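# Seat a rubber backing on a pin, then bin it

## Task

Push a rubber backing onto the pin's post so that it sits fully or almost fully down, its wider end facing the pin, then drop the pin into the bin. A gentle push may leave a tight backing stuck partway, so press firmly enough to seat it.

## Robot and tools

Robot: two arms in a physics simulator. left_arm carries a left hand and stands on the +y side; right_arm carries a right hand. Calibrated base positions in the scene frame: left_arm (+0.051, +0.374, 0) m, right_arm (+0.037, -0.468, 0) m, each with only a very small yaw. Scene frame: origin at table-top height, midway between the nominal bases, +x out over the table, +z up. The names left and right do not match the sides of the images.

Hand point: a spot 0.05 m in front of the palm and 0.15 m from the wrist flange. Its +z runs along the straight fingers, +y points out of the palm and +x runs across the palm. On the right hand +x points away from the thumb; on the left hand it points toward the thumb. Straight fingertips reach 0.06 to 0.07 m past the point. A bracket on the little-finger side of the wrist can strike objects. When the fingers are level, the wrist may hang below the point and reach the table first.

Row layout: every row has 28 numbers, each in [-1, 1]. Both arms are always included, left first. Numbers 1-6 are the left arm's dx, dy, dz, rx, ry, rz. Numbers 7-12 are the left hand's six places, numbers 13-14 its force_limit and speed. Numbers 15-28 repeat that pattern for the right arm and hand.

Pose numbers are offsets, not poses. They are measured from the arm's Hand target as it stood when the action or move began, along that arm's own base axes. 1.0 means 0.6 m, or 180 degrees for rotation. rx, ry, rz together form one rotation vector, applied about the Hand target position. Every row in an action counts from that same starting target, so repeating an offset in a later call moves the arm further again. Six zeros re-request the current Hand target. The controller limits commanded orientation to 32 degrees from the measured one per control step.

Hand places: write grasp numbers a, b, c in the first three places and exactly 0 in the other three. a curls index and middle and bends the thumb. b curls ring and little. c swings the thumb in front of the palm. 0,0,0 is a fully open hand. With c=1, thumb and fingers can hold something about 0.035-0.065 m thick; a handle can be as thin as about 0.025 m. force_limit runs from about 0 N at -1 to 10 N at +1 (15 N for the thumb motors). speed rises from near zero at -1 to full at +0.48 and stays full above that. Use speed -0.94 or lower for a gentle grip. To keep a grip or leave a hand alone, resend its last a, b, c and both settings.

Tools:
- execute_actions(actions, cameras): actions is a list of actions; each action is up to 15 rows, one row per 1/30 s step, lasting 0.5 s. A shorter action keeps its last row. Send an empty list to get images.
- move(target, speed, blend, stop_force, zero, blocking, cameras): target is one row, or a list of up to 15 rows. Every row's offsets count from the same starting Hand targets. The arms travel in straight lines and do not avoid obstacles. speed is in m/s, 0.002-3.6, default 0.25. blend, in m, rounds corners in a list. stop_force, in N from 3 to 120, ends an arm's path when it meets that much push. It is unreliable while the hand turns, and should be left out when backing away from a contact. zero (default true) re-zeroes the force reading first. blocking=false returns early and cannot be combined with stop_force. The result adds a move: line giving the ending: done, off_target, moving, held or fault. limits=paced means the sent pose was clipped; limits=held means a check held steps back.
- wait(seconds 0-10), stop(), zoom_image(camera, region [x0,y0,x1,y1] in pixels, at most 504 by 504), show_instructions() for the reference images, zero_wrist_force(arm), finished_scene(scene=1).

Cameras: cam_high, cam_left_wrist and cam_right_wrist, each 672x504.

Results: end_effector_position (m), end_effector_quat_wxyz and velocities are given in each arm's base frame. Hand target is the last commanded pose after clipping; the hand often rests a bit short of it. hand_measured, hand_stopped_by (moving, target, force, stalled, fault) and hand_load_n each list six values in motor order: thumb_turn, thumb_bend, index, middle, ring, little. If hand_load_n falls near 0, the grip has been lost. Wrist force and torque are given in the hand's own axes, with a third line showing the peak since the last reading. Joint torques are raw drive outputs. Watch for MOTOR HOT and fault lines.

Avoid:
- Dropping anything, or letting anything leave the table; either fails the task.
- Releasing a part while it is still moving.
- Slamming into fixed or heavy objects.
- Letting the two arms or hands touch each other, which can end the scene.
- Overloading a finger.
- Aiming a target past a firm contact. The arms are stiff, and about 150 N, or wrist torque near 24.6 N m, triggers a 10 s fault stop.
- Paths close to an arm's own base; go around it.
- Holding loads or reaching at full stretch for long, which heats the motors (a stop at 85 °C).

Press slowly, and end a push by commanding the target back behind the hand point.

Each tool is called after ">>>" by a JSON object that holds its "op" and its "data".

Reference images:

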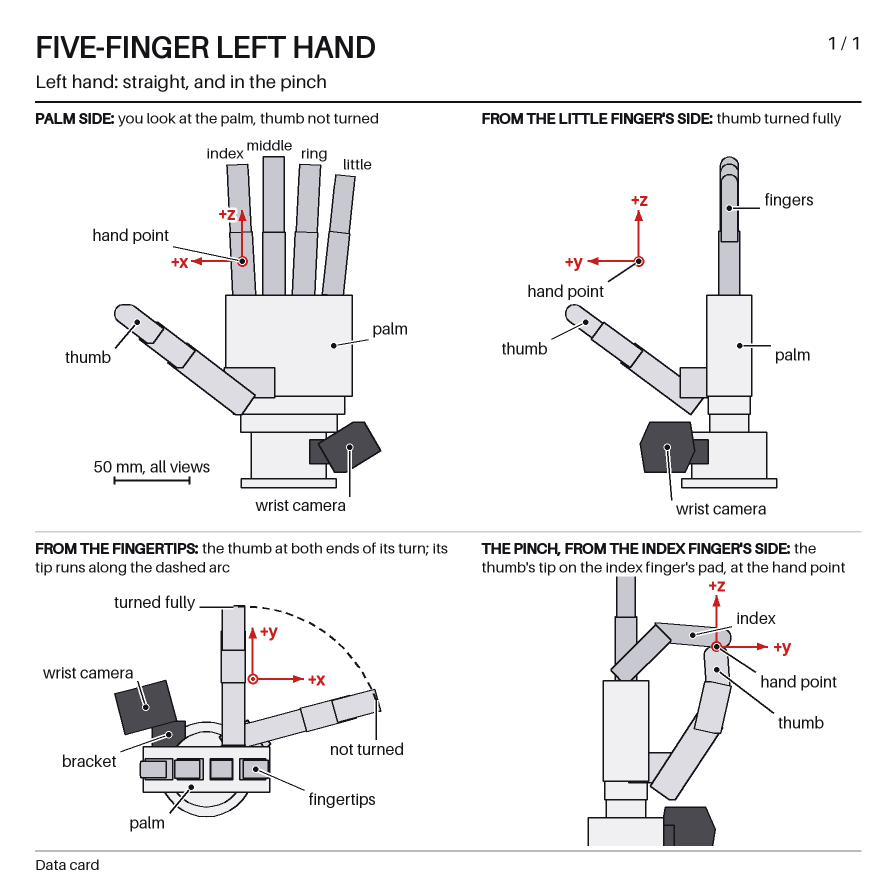

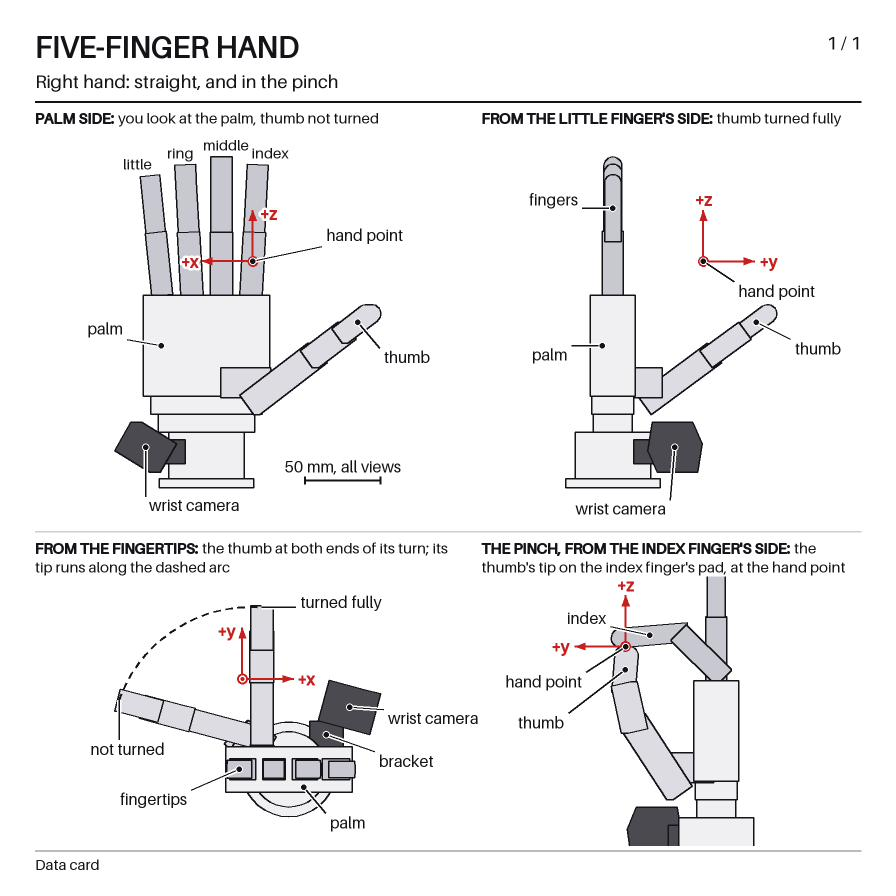

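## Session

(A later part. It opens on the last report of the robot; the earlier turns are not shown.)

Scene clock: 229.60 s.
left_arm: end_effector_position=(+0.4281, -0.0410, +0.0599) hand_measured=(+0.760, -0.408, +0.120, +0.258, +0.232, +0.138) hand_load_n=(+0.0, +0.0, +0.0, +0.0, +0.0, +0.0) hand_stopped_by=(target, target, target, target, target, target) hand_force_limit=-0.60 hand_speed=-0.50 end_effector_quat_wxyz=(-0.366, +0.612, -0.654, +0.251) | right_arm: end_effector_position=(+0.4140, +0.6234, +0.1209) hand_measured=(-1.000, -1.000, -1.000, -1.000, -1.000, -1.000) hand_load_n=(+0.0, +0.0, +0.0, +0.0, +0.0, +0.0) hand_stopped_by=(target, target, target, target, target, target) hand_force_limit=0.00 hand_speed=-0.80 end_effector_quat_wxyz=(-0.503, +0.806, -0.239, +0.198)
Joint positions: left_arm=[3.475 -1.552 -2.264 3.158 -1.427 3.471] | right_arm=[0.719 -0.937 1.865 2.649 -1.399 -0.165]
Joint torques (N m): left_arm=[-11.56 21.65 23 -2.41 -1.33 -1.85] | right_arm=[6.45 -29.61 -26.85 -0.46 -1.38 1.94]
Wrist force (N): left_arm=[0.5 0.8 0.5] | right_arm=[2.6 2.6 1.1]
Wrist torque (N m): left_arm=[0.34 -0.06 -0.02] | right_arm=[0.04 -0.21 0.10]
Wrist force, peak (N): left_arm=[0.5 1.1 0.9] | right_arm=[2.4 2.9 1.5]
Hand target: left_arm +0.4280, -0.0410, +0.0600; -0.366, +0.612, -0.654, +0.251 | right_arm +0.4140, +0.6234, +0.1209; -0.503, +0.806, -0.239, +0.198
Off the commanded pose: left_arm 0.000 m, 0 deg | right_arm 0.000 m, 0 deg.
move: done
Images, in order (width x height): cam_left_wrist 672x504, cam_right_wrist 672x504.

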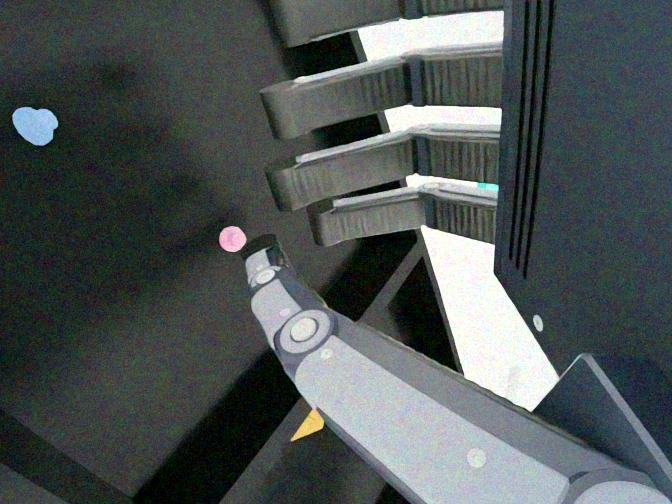

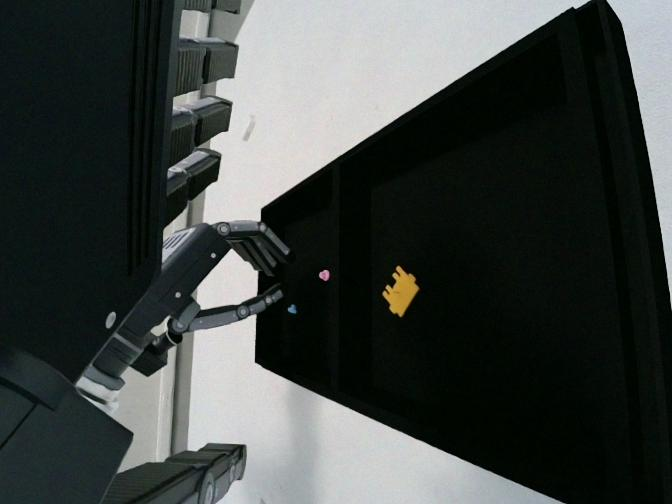

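>>> {"op": "move", "data": {"target": [[0.0012,0.001,-0.0607,0,0,0, 0.62,0.6,0.88,0,0,0, -0.6,-0.5, 0,0,0,0,0,0, 0,0,0,0,0,0, 0,-0.8]], "speed": 0.08, "stop_force": 4}}

>>> {"op": "move", "data": {"target": [[0.0052,0,-0.0107,0,0,0, 0.7,0.6,0.88,0,0,0, -0.6,-0.95, 0,0,0,0,0,0, 0,0,0,0,0,0, 0,-0.8]], "speed": 0.0058, "stop_force": 4, "cameras": ["cam_left_wrist","cam_right_wrist"]}}

>>> {"op": "zoom_image", "data": {"camera": "cam_left_wrist", "region": [230, 170, 390, 330]}}

>>> {"op": "zoom_image", "data": {"camera": "cam_right_wrist", "region": [280, 230, 350, 300]}}

Scene clock: 232.50 s.
left_arm: end_effector_position=(+0.4287, -0.0404, +0.0236) hand_measured=(+0.760, -0.408, +0.120, +0.258, +0.232, +0.138) hand_load_n=(+0.0, +0.0, +0.0, +0.0, +0.0, +0.0) hand_stopped_by=(target, target, target, target, target, target) hand_force_limit=-0.60 hand_speed=-0.50 end_effector_quat_wxyz=(-0.366, +0.612, -0.654, +0.251) | right_arm: end_effector_position=(+0.4140, +0.6234, +0.1209) hand_measured=(-1.000, -1.000, -1.000, -1.000, -1.000, -1.000) hand_load_n=(+0.0, +0.0, +0.0, +0.0, +0.0, +0.0) hand_stopped_by=(target, target, target, target, target, target) hand_force_limit=0.00 hand_speed=-0.80 end_effector_quat_wxyz=(-0.503, +0.806, -0.239, +0.198)
Joint positions: left_arm=[3.476 -1.63 -2.309 3.28 -1.426 3.472] | right_arm=[0.719 -0.937 1.865 2.649 -1.399 -0.165]
Joint torques (N m): left_arm=[-12.07 9.4 2.38 2.28 -1.4 -1.75] | right_arm=[7.06 -28.9 -28.03 -0.51 -1.43 1.92]
Wrist force (N): left_arm=[-0.1 0.7 0.8] | right_arm=[2.6 2.6 1.3]
Wrist torque (N m): left_arm=[0.33 0.05 -0.12] | right_arm=[0.04 -0.21 0.10]
Wrist force, peak (N): left_arm=[0.4 1.1 1.1] | right_arm=[2.6 2.9 1.2]
Hand target: left_arm +0.4287, -0.0404, +0.0236; -0.366, +0.612, -0.654, +0.251 | right_arm +0.4140, +0.6234, +0.1209; -0.503, +0.806, -0.239, +0.198
Off the commanded pose: left_arm 0.000 m, 0 deg | right_arm 0.000 m, 0 deg.
move: done

Scene clock: 234.63 s.
left_arm: end_effector_position=(+0.4319, -0.0404, +0.0171) hand_measured=(+0.760, -0.348, +0.280, +0.418, +0.244, +0.130) hand_load_n=(+0.0, +1.5, +0.0, +0.0, +0.0, +0.0) hand_stopped_by=(target, target, target, target, target, target) hand_force_limit=-0.60 hand_speed=-0.95 end_effector_quat_wxyz=(-0.366, +0.612, -0.654, +0.251) | right_arm: end_effector_position=(+0.4140, +0.6234, +0.1209) hand_measured=(-1.000, -1.000, -1.000, -1.000, -1.000, -1.000) hand_load_n=(+0.0, +0.0, +0.0, +0.0, +0.0, +0.0) hand_stopped_by=(target, target, target, target, target, target) hand_force_limit=0.00 hand_speed=-0.80 end_effector_quat_wxyz=(-0.503, +0.806, -0.239, +0.198)
Joint positions: left_arm=[3.472 -1.652 -2.308 3.302 -1.429 3.469] | right_arm=[0.719 -0.937 1.865 2.649 -1.399 -0.165]
Joint torques (N m): left_arm=[-11.55 8.94 20.98 2.61 -1.5 -1.69] | right_arm=[6.23 -29.04 -27.34 -0.47 -1.41 1.9]
Wrist force (N): left_arm=[-0.1 0.0 -1.8] | right_arm=[2.3 2.6 1.2]
Wrist torque (N m): left_arm=[0.28 0.00 -0.02] | right_arm=[0.03 -0.17 0.08]
Wrist force, peak (N): left_arm=[0.0 0.0 -1.9] | right_arm=[2.6 2.9 1.4]
Hand target: left_arm +0.4319, -0.0404, +0.0171; -0.366, +0.612, -0.654, +0.251 | right_arm +0.4140, +0.6234, +0.1209; -0.503, +0.806, -0.239, +0.198
Off the commanded pose: left_arm 0.000 m, 0 deg | right_arm 0.000 m, 0 deg.
move: done
Images, in order (width x height): cam_left_wrist 672x504, cam_right_wrist 672x504.

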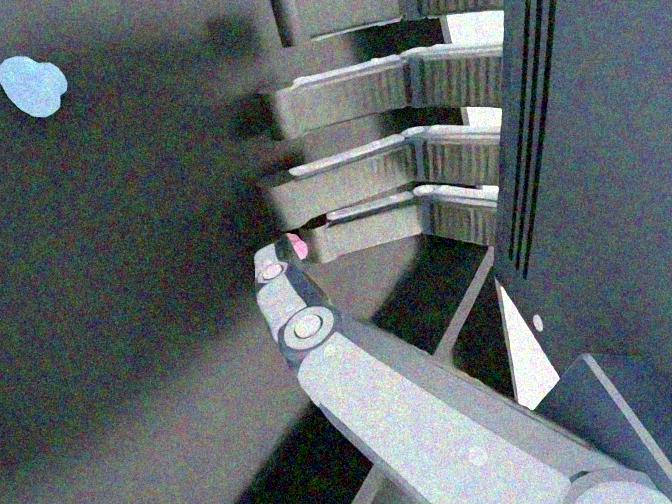

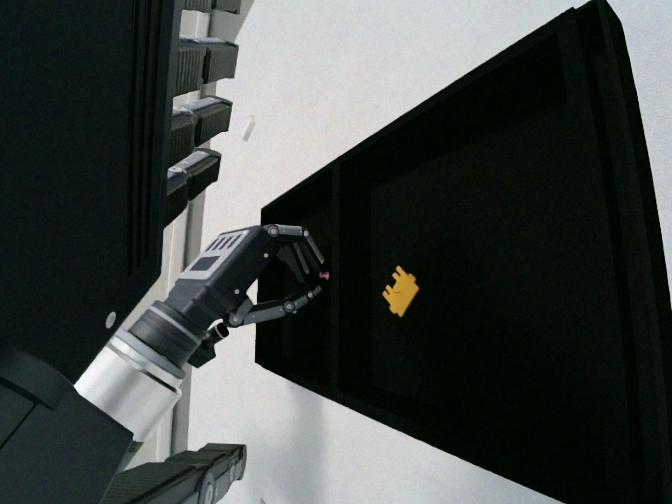

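Scaled by 3.150 from the camera's 672x504 image, which has a finer 960x720 frame.

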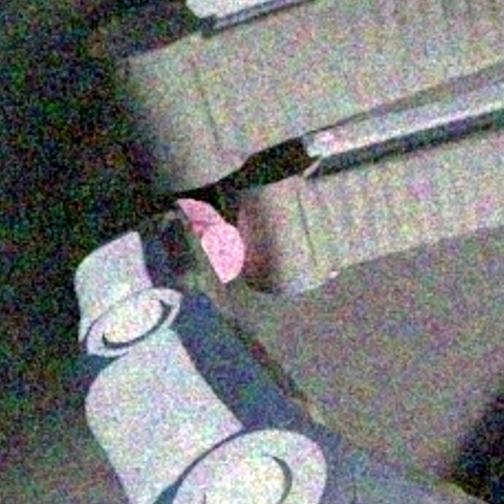

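Scaled by 7.200 from the camera's 672x504 image, which has a finer 960x720 frame.

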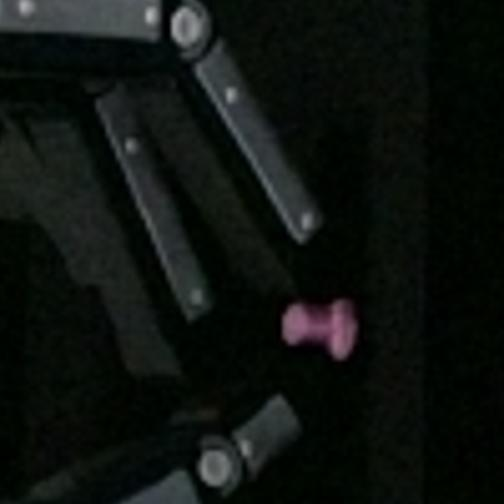

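>>> {"op": "execute_actions", "data": {"actions": [[[0,0,0,0,0,0, 0.74,0.6,0.88,0,0,0, -0.4,-0.95, 0,0,0,0,0,0, 0,0,0,0,0,0, 0,-0.8]]], "cameras": ["cam_left_wrist","cam_right_wrist"]}}

>>> {"op": "zoom_image", "data": {"camera": "cam_left_wrist", "region": [230, 170, 390, 330]}}

>>> {"op": "zoom_image", "data": {"camera": "cam_right_wrist", "region": [280, 230, 350, 300]}}

Scene clock: 236.07 s.
left_arm: end_effector_position=(+0.4319, -0.0404, +0.0171) hand_measured=(+0.760, -0.338, +0.288, +0.498, +0.250, +0.126) hand_load_n=(+0.0, +4.0, +4.5, +0.0, +0.0, -0.5) hand_stopped_by=(target, force, force, target, target, target) hand_force_limit=-0.40 hand_speed=-0.95 end_effector_quat_wxyz=(-0.366, +0.612, -0.654, +0.251) | right_arm: end_effector_position=(+0.4140, +0.6234, +0.1209) hand_measured=(-1.000, -1.000, -1.000, -1.000, -1.000, -1.000) hand_load_n=(+0.0, +0.0, +0.0, +0.0, +0.0, +0.0) hand_stopped_by=(target, target, target, target, target, target) hand_force_limit=0.00 hand_speed=-0.80 end_effector_quat_wxyz=(-0.503, +0.806, -0.239, +0.198)
Joint positions: left_arm=[3.472 -1.652 -2.308 3.302 -1.429 3.469] | right_arm=[0.719 -0.937 1.865 2.649 -1.399 -0.165]
Joint torques (N m): left_arm=[-11.04 9.42 19.88 1.33 -1.49 -1.87] | right_arm=[6.85 -29.49 -27.24 -0.46 -1.25 2]
Wrist force (N): left_arm=[0.2 0.5 0.8] | right_arm=[2.4 2.5 1.2]
Wrist torque (N m): left_arm=[0.30 -0.01 -0.02] | right_arm=[0.01 -0.19 0.09]
Wrist force, peak (N): left_arm=[0.3 0.0 -1.9] | right_arm=[2.7 2.6 1.4]
Hand target: left_arm +0.4319, -0.0404, +0.0171; -0.366, +0.612, -0.654, +0.251 | right_arm +0.4140, +0.6234, +0.1209; -0.503, +0.806, -0.239, +0.198
Off the commanded pose: left_arm 0.000 m, 0 deg | right_arm 0.000 m, 0 deg.
Images, in order (width x height): cam_left_wrist 672x504, cam_right_wrist 672x504.

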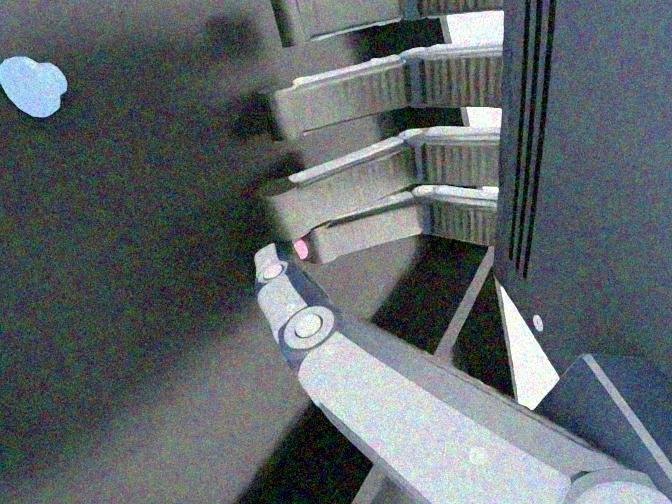

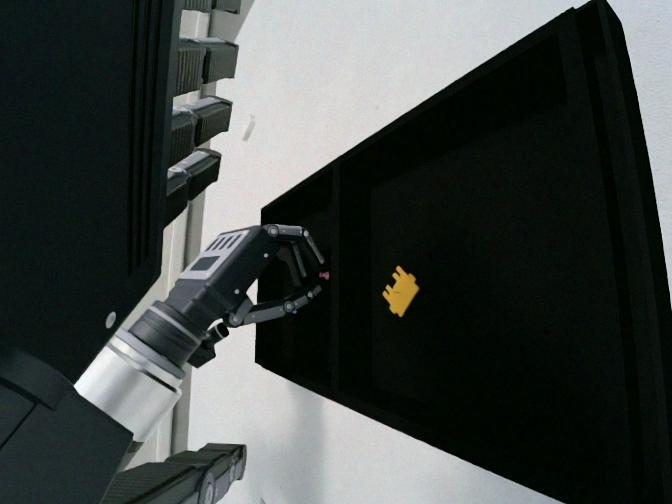

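Scaled by 3.150 from the camera's 672x504 image, which has a finer 960x720 frame.

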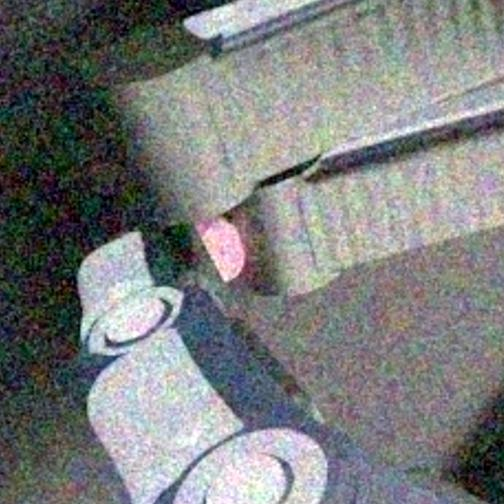

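Scaled by 7.200 from the camera's 672x504 image, which has a finer 960x720 frame.

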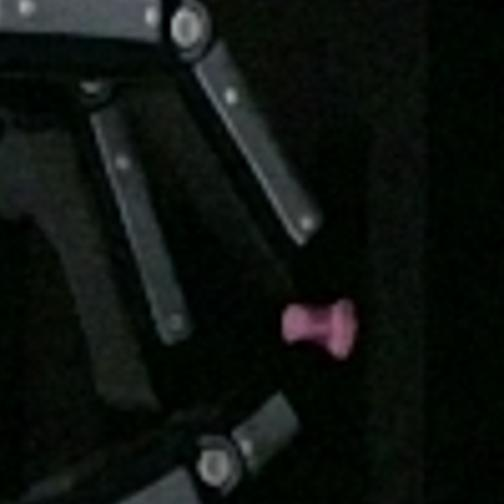

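>>> {"op": "move", "data": {"target": [[0,0,0.05,0,0,0, 0.74,0.6,0.88,0,0,0, -0.4,-0.95, 0,0,0,0,0,0, 0,0,0,0,0,0, 0,-0.8]], "speed": 0.02, "cameras": ["cam_left_wrist","cam_right_wrist"]}}

>>> {"op": "zoom_image", "data": {"camera": "cam_left_wrist", "region": [230, 170, 390, 330]}}

>>> {"op": "zoom_image", "data": {"camera": "cam_right_wrist", "region": [265, 230, 335, 300]}}

Scene clock: 238.93 s.
left_arm: end_effector_position=(+0.4319, -0.0405, +0.0470) hand_measured=(+0.760, -0.338, +0.288, +0.498, +0.250, +0.126) hand_load_n=(+0.0, +4.5, +4.5, +0.0, +0.0, +0.0) hand_stopped_by=(target, force, force, target, target, target) hand_force_limit=-0.40 hand_speed=-0.95 end_effector_quat_wxyz=(-0.366, +0.612, -0.654, +0.251) | right_arm: end_effector_position=(+0.4140, +0.6234, +0.1209) hand_measured=(-1.000, -1.000, -1.000, -1.000, -1.000, -1.000) hand_load_n=(-0.5, +0.0, +0.0, +0.0, +0.0, +0.0) hand_stopped_by=(target, target, target, target, target, target) hand_force_limit=0.00 hand_speed=-0.80 end_effector_quat_wxyz=(-0.503, +0.806, -0.239, +0.198)
Joint positions: left_arm=[3.472 -1.587 -2.272 3.201 -1.429 3.469] | right_arm=[0.719 -0.937 1.865 2.649 -1.399 -0.165]
Joint torques (N m): left_arm=[-6.76 22.62 20.41 -2.5 -0.79 -0.69] | right_arm=[6.5 -29 -26.84 -0.51 -1.35 1.82]
Wrist force (N): left_arm=[0.2 0.8 0.3] | right_arm=[2.6 2.5 1.3]
Wrist torque (N m): left_arm=[0.36 0.00 -0.01] | right_arm=[0.02 -0.22 0.11]
Wrist force, peak (N): left_arm=[0.5 0.9 1.0] | right_arm=[2.6 2.9 1.5]
Hand target: left_arm +0.4319, -0.0404, +0.0471; -0.366, +0.612, -0.654, +0.251 | right_arm +0.4140, +0.6234, +0.1209; -0.503, +0.806, -0.239, +0.198
Off the commanded pose: left_arm 0.000 m, 0 deg | right_arm 0.000 m, 0 deg.
move: done
Images, in order (width x height): cam_left_wrist 672x504, cam_right_wrist 672x504.

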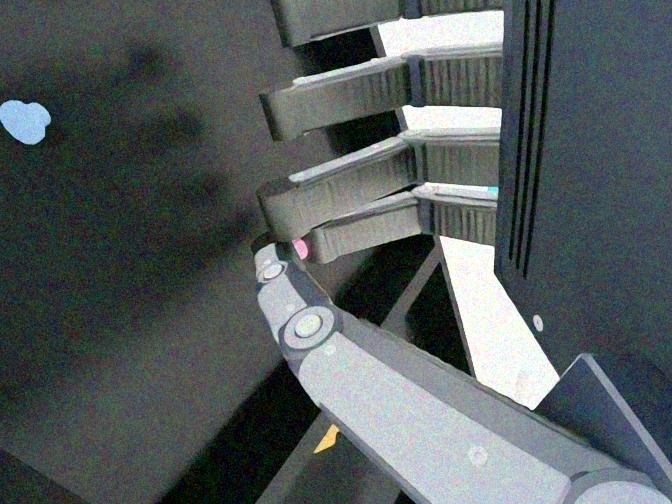

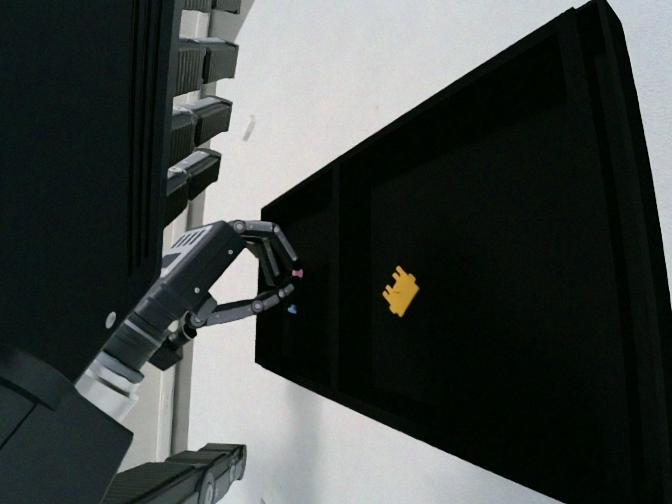

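Scaled by 3.150 from the camera's 672x504 image, which has a finer 960x720 frame.

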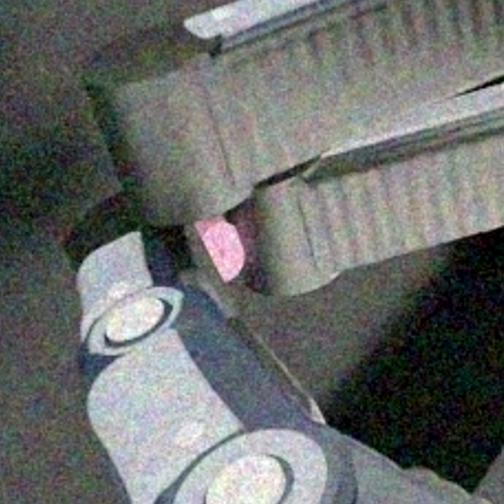

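Scaled by 7.200 from the camera's 672x504 image, which has a finer 960x720 frame.

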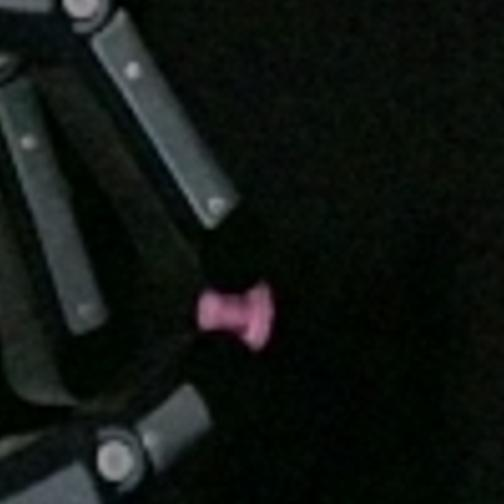

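>>> {"op": "move", "data": {"target": [[0,0,0.0465,0,0,0, 0.74,0.6,0.88,0,0,0, -0.4,-0.95, -0.015,-0.1883,0,0,0,0, 0,0,0,0,0,0, 0,-0.8],[-0.0198,-0.1752,0.0465,0,0,0, 0.74,0.6,0.88,0,0,0, -0.4,-0.95, -0.015,-0.1883,0,0,0,0, 0,0,0,0,0,0, 0,-0.8]], "speed": 0.12, "cameras": ["all"]}}

>>> {"op": "zoom_image", "data": {"camera": "cam_left_wrist", "region": [180, 160, 340, 320]}}

>>> {"op": "zoom_image", "data": {"camera": "cam_right_wrist", "region": [240, 210, 360, 330]}}

Scene clock: 244.27 s.
left_arm: end_effector_position=(+0.4200, -0.1455, +0.0750) hand_measured=(+0.760, -0.338, +0.288, +0.498, +0.250, +0.126) hand_load_n=(-0.5, +4.5, +4.5, +0.5, +0.0, +0.0) hand_stopped_by=(target, force, force, target, target, target) hand_force_limit=-0.40 hand_speed=-0.95 end_effector_quat_wxyz=(-0.366, +0.612, -0.654, +0.251) | right_arm: end_effector_position=(+0.4050, +0.5104, +0.1209) hand_measured=(-1.000, -1.000, -1.000, -1.000, -1.000, -1.000) hand_load_n=(+0.0, +0.0, +0.0, +0.0, +0.0, +0.0) hand_stopped_by=(target, target, target, target, target, target) hand_force_limit=0.00 hand_speed=-0.80 end_effector_quat_wxyz=(-0.503, +0.806, -0.239, +0.198)
Joint positions: left_arm=[3.068 -1.604 -2.165 3.105 -1.749 3.223] | right_arm=[0.54 -1.079 2.155 2.521 -1.237 -0.245]
Joint torques (N m): left_arm=[-10.56 10.57 24.47 -2.6 -2.08 -1.83] | right_arm=[-7.16 -41.21 -2.85 -4.86 2.33 -1.71]
Wrist force (N): left_arm=[0.6 0.8 0.3] | right_arm=[2.5 3.0 0.8]
Wrist torque (N m): left_arm=[0.34 -0.07 -0.03] | right_arm=[0.11 -0.19 0.19]
Wrist force, peak (N): left_arm=[0.6 1.1 0.6] | right_arm=[2.9 3.5 0.6]
Hand target: left_arm +0.4200, -0.1456, +0.0750; -0.366, +0.612, -0.654, +0.251 | right_arm +0.4050, +0.5104, +0.1209; -0.503, +0.806, -0.239, +0.198
Off the commanded pose: left_arm 0.000 m, 0 deg | right_arm 0.000 m, 0 deg.
move: done

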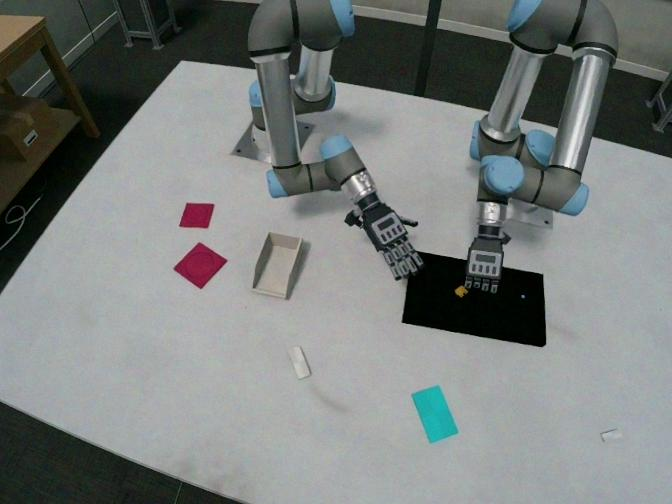

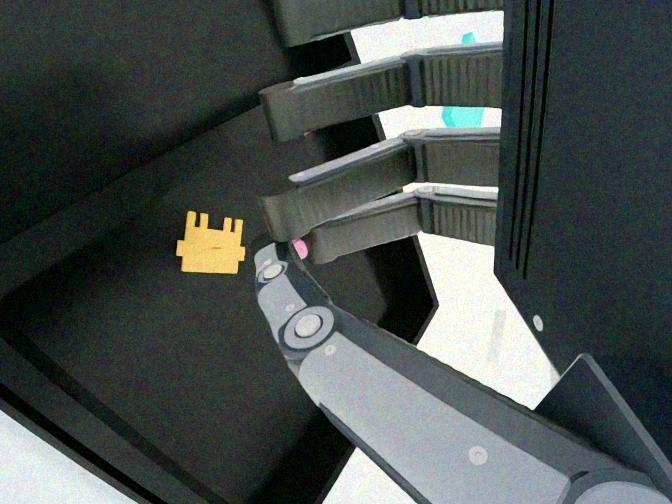

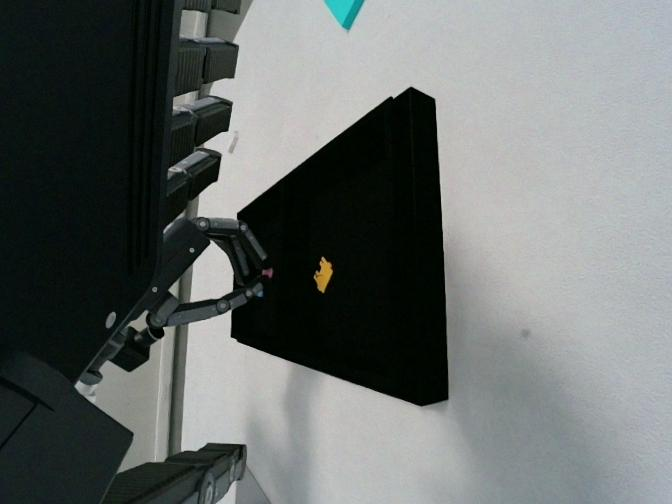

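Scaled by 3.150 from the camera's 672x504 image, which has a finer 960x720 frame.

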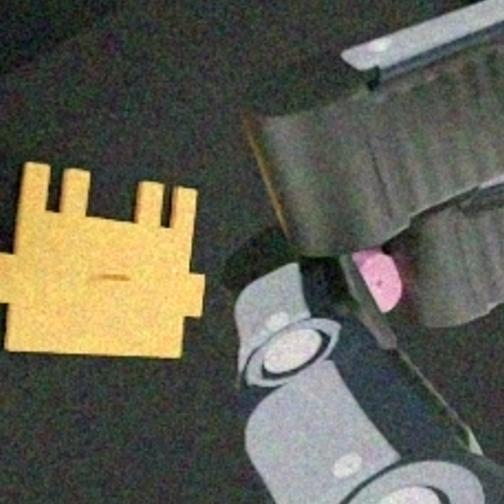

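Scaled by 4.200 from the camera's 672x504 image, which has a finer 960x720 frame.

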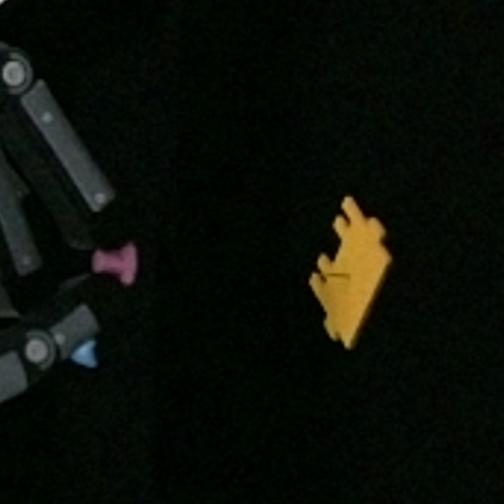

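>>> {"op": "zoom_image", "data": {"camera": "cam_left_wrist", "region": [195, 230, 235, 270]}}

>>> {"op": "zoom_image", "data": {"camera": "cam_right_wrist", "region": [305, 250, 345, 300]}}

>>> {"op": "zoom_image", "data": {"camera": "cam_left_wrist", "region": [280, 225, 330, 275]}}

Scaled by 12.600 from the camera's 672x504 image, which has a finer 960x720 frame.

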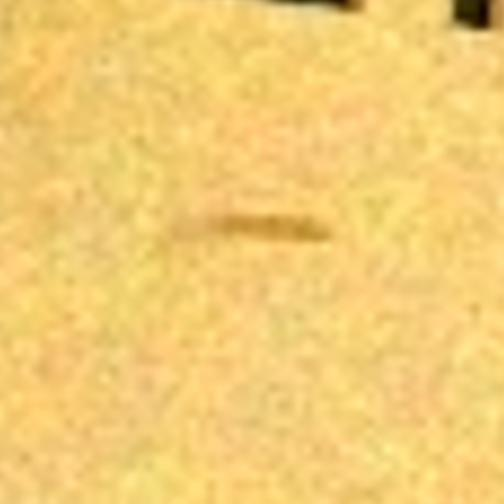

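Scaled by 10.080 from the camera's 672x504 image, which has a finer 960x720 frame.

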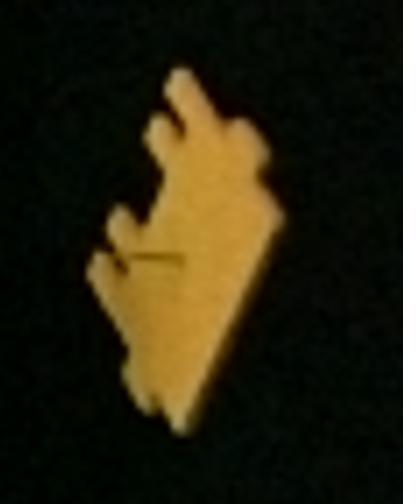

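Scaled by 10.080 from the camera's 672x504 image, which has a finer 960x720 frame.

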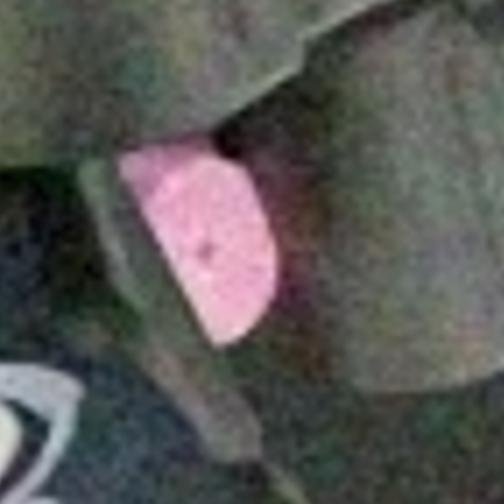

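>>> {"op": "move", "data": {"target": [[-0.0067,-0.0047,-0.025,0,0,0, 0.74,0.6,0.88,0,0,0, -0.4,-0.95, 0,0,0,0,0,0, 0,0,0,0,0,0, 0,-0.8]], "speed": 0.08, "cameras": ["cam_left_wrist","cam_right_wrist"]}}

>>> {"op": "zoom_image", "data": {"camera": "cam_left_wrist", "region": [210, 215, 260, 265]}}

>>> {"op": "zoom_image", "data": {"camera": "cam_left_wrist", "region": [180, 160, 340, 320]}}

>>> {"op": "zoom_image", "data": {"camera": "cam_right_wrist", "region": [260, 230, 350, 320]}}

Scene clock: 252.63 s.
left_arm: end_effector_position=(+0.4160, -0.1484, +0.0602) hand_measured=(+0.760, -0.338, +0.288, +0.498, +0.250, +0.126) hand_load_n=(+0.0, +4.5, +4.5, +0.0, +0.0, +0.0) hand_stopped_by=(target, force, force, target, target, target) hand_force_limit=-0.40 hand_speed=-0.95 end_effector_quat_wxyz=(-0.366, +0.612, -0.654, +0.251) | right_arm: end_effector_position=(+0.4050, +0.5104, +0.1209) hand_measured=(-1.000, -1.000, -1.000, -1.000, -1.000, -1.000) hand_load_n=(-0.5, +0.0, -0.5, +0.0, +0.0, +0.0) hand_stopped_by=(target, target, target, target, target, target) hand_force_limit=0.00 hand_speed=-0.80 end_effector_quat_wxyz=(-0.503, +0.806, -0.239, +0.198)
Joint positions: left_arm=[3.056 -1.625 -2.19 3.15 -1.759 3.215] | right_arm=[0.54 -1.079 2.155 2.521 -1.237 -0.245]
Joint torques (N m): left_arm=[-12 9.94 3.06 2.25 -1.91 -1.75] | right_arm=[-6.33 -41.09 -2.48 -4.94 2.3 -1.62]
Wrist force (N): left_arm=[0.3 1.1 0.5] | right_arm=[2.6 2.9 1.0]
Wrist torque (N m): left_arm=[0.37 -0.05 -0.05] | right_arm=[0.09 -0.20 0.19]
Wrist force, peak (N): left_arm=[0.8 1.3 0.3] | right_arm=[3.0 3.2 1.1]
Hand target: left_arm +0.4160, -0.1484, +0.0600; -0.366, +0.612, -0.654, +0.251 | right_arm +0.4050, +0.5104, +0.1209; -0.503, +0.806, -0.239, +0.198
Off the commanded pose: left_arm 0.000 m, 0 deg | right_arm 0.000 m, 0 deg.
move: done
Images, in order (width x height): cam_left_wrist 672x504, cam_right_wrist 672x504.

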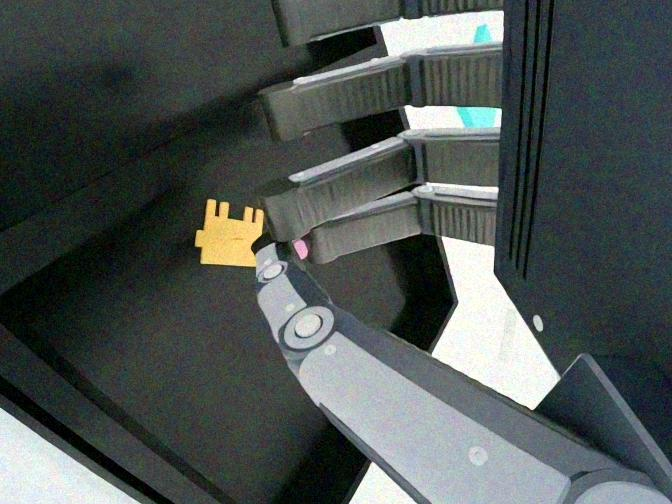

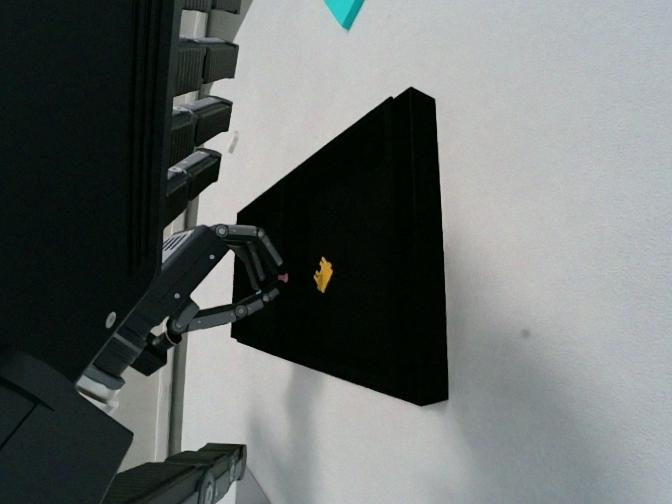

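Scaled by 10.080 from the camera's 672x504 image, which has a finer 960x720 frame.

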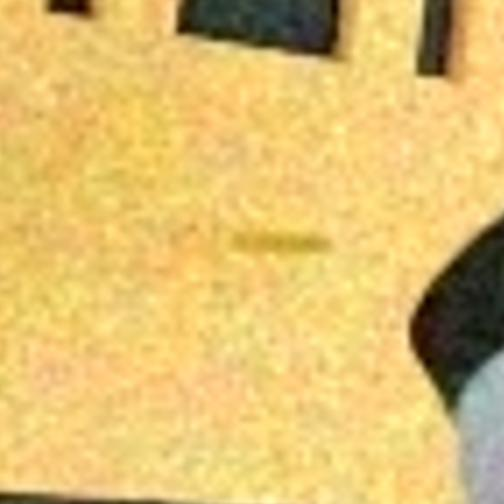

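Scaled by 3.150 from the camera's 672x504 image, which has a finer 960x720 frame.

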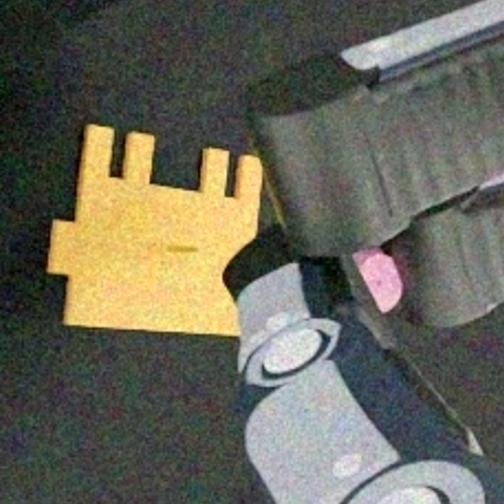

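Scaled by 5.600 from the camera's 672x504 image, which has a finer 960x720 frame.

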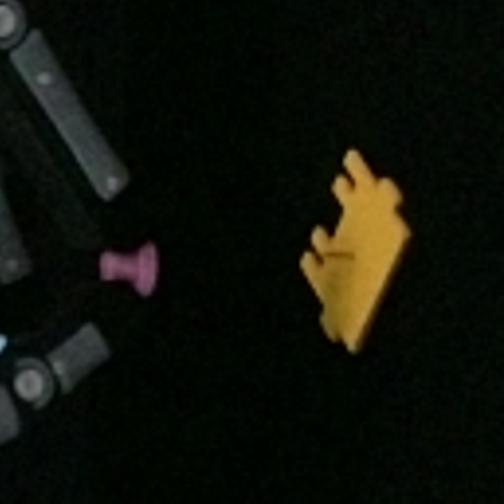

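>>> {"op": "move", "data": {"target": [[0.0065,0.001,-0.0467,0,0,0, 0.74,0.6,0.88,0,0,0, -0.4,-0.95, 0,0,0,0,0,0, 0,0,0,0,0,0, 0,-0.8]], "speed": 0.04, "stop_force": 4, "cameras": ["cam_left_wrist","cam_right_wrist"]}}

>>> {"op": "zoom_image", "data": {"camera": "cam_left_wrist", "region": [220, 180, 340, 300]}}

>>> {"op": "zoom_image", "data": {"camera": "cam_right_wrist", "region": [280, 240, 350, 310]}}

Scene clock: 257.37 s.
left_arm: end_effector_position=(+0.4182, -0.1480, +0.0426) hand_measured=(+0.760, -0.338, +0.288, +0.498, +0.250, +0.126) hand_load_n=(+0.0, +4.5, +4.5, +0.0, -2.0, +0.0) hand_stopped_by=(target, force, force, target, target, target) hand_force_limit=-0.40 hand_speed=-0.95 end_effector_quat_wxyz=(-0.366, +0.612, -0.655, +0.251) | right_arm: end_effector_position=(+0.4050, +0.5104, +0.1209) hand_measured=(-1.000, -1.000, -1.000, -1.000, -1.000, -1.000) hand_load_n=(-0.5, +0.0, +0.0, +0.0, +0.0, +0.0) hand_stopped_by=(target, target, target, target, target, target) hand_force_limit=0.00 hand_speed=-0.80 end_effector_quat_wxyz=(-0.503, +0.806, -0.239, +0.198)
Joint positions: left_arm=[3.058 -1.662 -2.207 3.205 -1.757 3.216] | right_arm=[0.54 -1.079 2.155 2.521 -1.237 -0.245]
Joint torques (N m): left_arm=[-12.16 25.47 21.88 -2.96 -1.33 -1.84] | right_arm=[-7.28 -40.89 -2.57 -4.78 2.32 -1.63]
Wrist force (N): left_arm=[-0.3 -1.6 -1.2] | right_arm=[2.5 2.9 0.8]
Wrist torque (N m): left_arm=[0.26 -0.14 -0.06] | right_arm=[0.11 -0.17 0.18]
Wrist force, peak (N): left_arm=[-3.7 -25.3 -11.2] | right_arm=[2.8 3.3 1.2]
Hand target: left_arm +0.4182, -0.1480, +0.0426; -0.366, +0.612, -0.655, +0.251 (not the last commanded pose) | right_arm +0.4050, +0.5104, +0.1209; -0.503, +0.806, -0.239, +0.198
Off the commanded pose: left_arm 0.011 m, 0 deg | right_arm 0.000 m, 0 deg.
move: contact (left_arm)
Images, in order (width x height): cam_left_wrist 672x504, cam_right_wrist 672x504.

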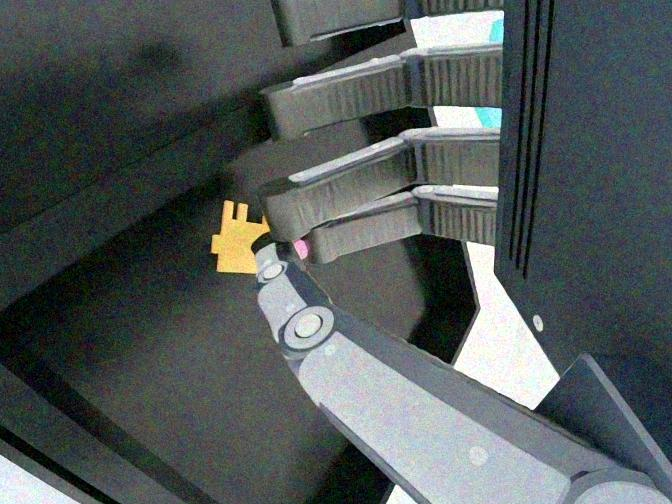

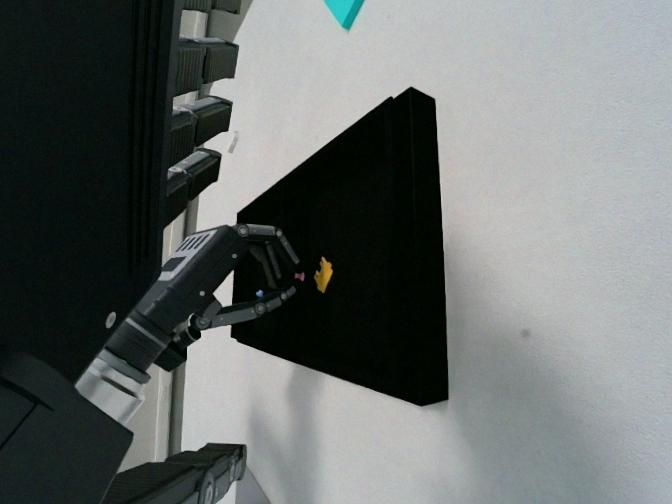

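Scaled by 4.200 from the camera's 672x504 image, which has a finer 960x720 frame.

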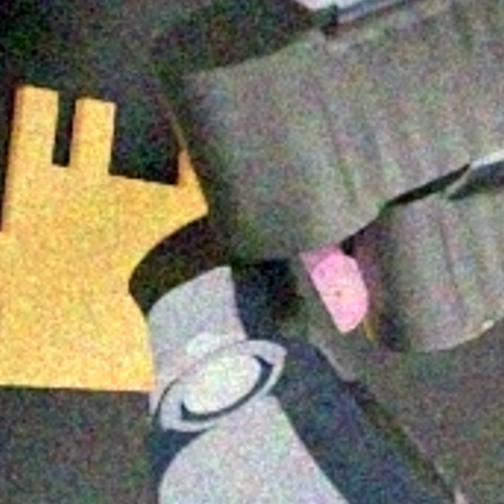

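Scaled by 7.200 from the camera's 672x504 image, which has a finer 960x720 frame.

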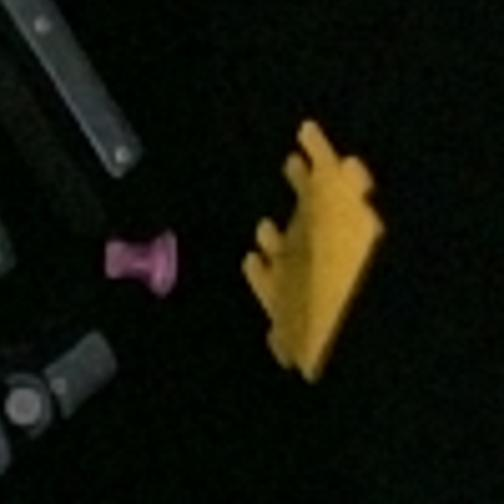

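>>> {"op": "zoom_image", "data": {"camera": "cam_right_wrist", "region": [225, 80, 455, 310]}}

>>> {"op": "zoom_image", "data": {"camera": "cam_left_wrist", "region": [0, 0, 420, 340]}}

Scaled by 2.191 from the camera's 672x504 image, which has a finer 960x720 frame.

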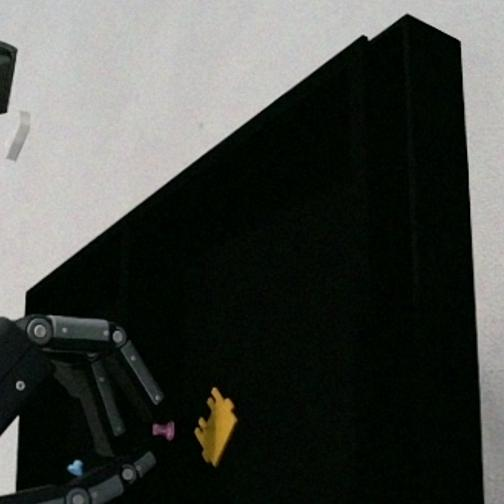

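Scaled by 1.200 from the camera's 672x504 image, which has a finer 960x720 frame.

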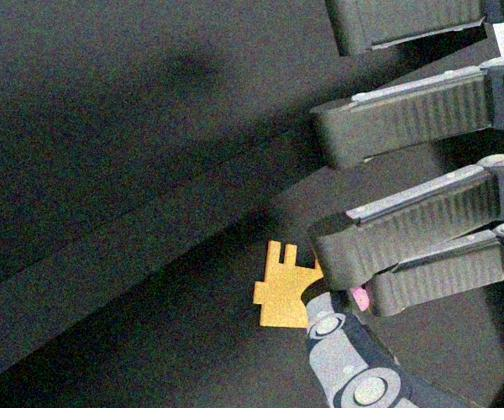

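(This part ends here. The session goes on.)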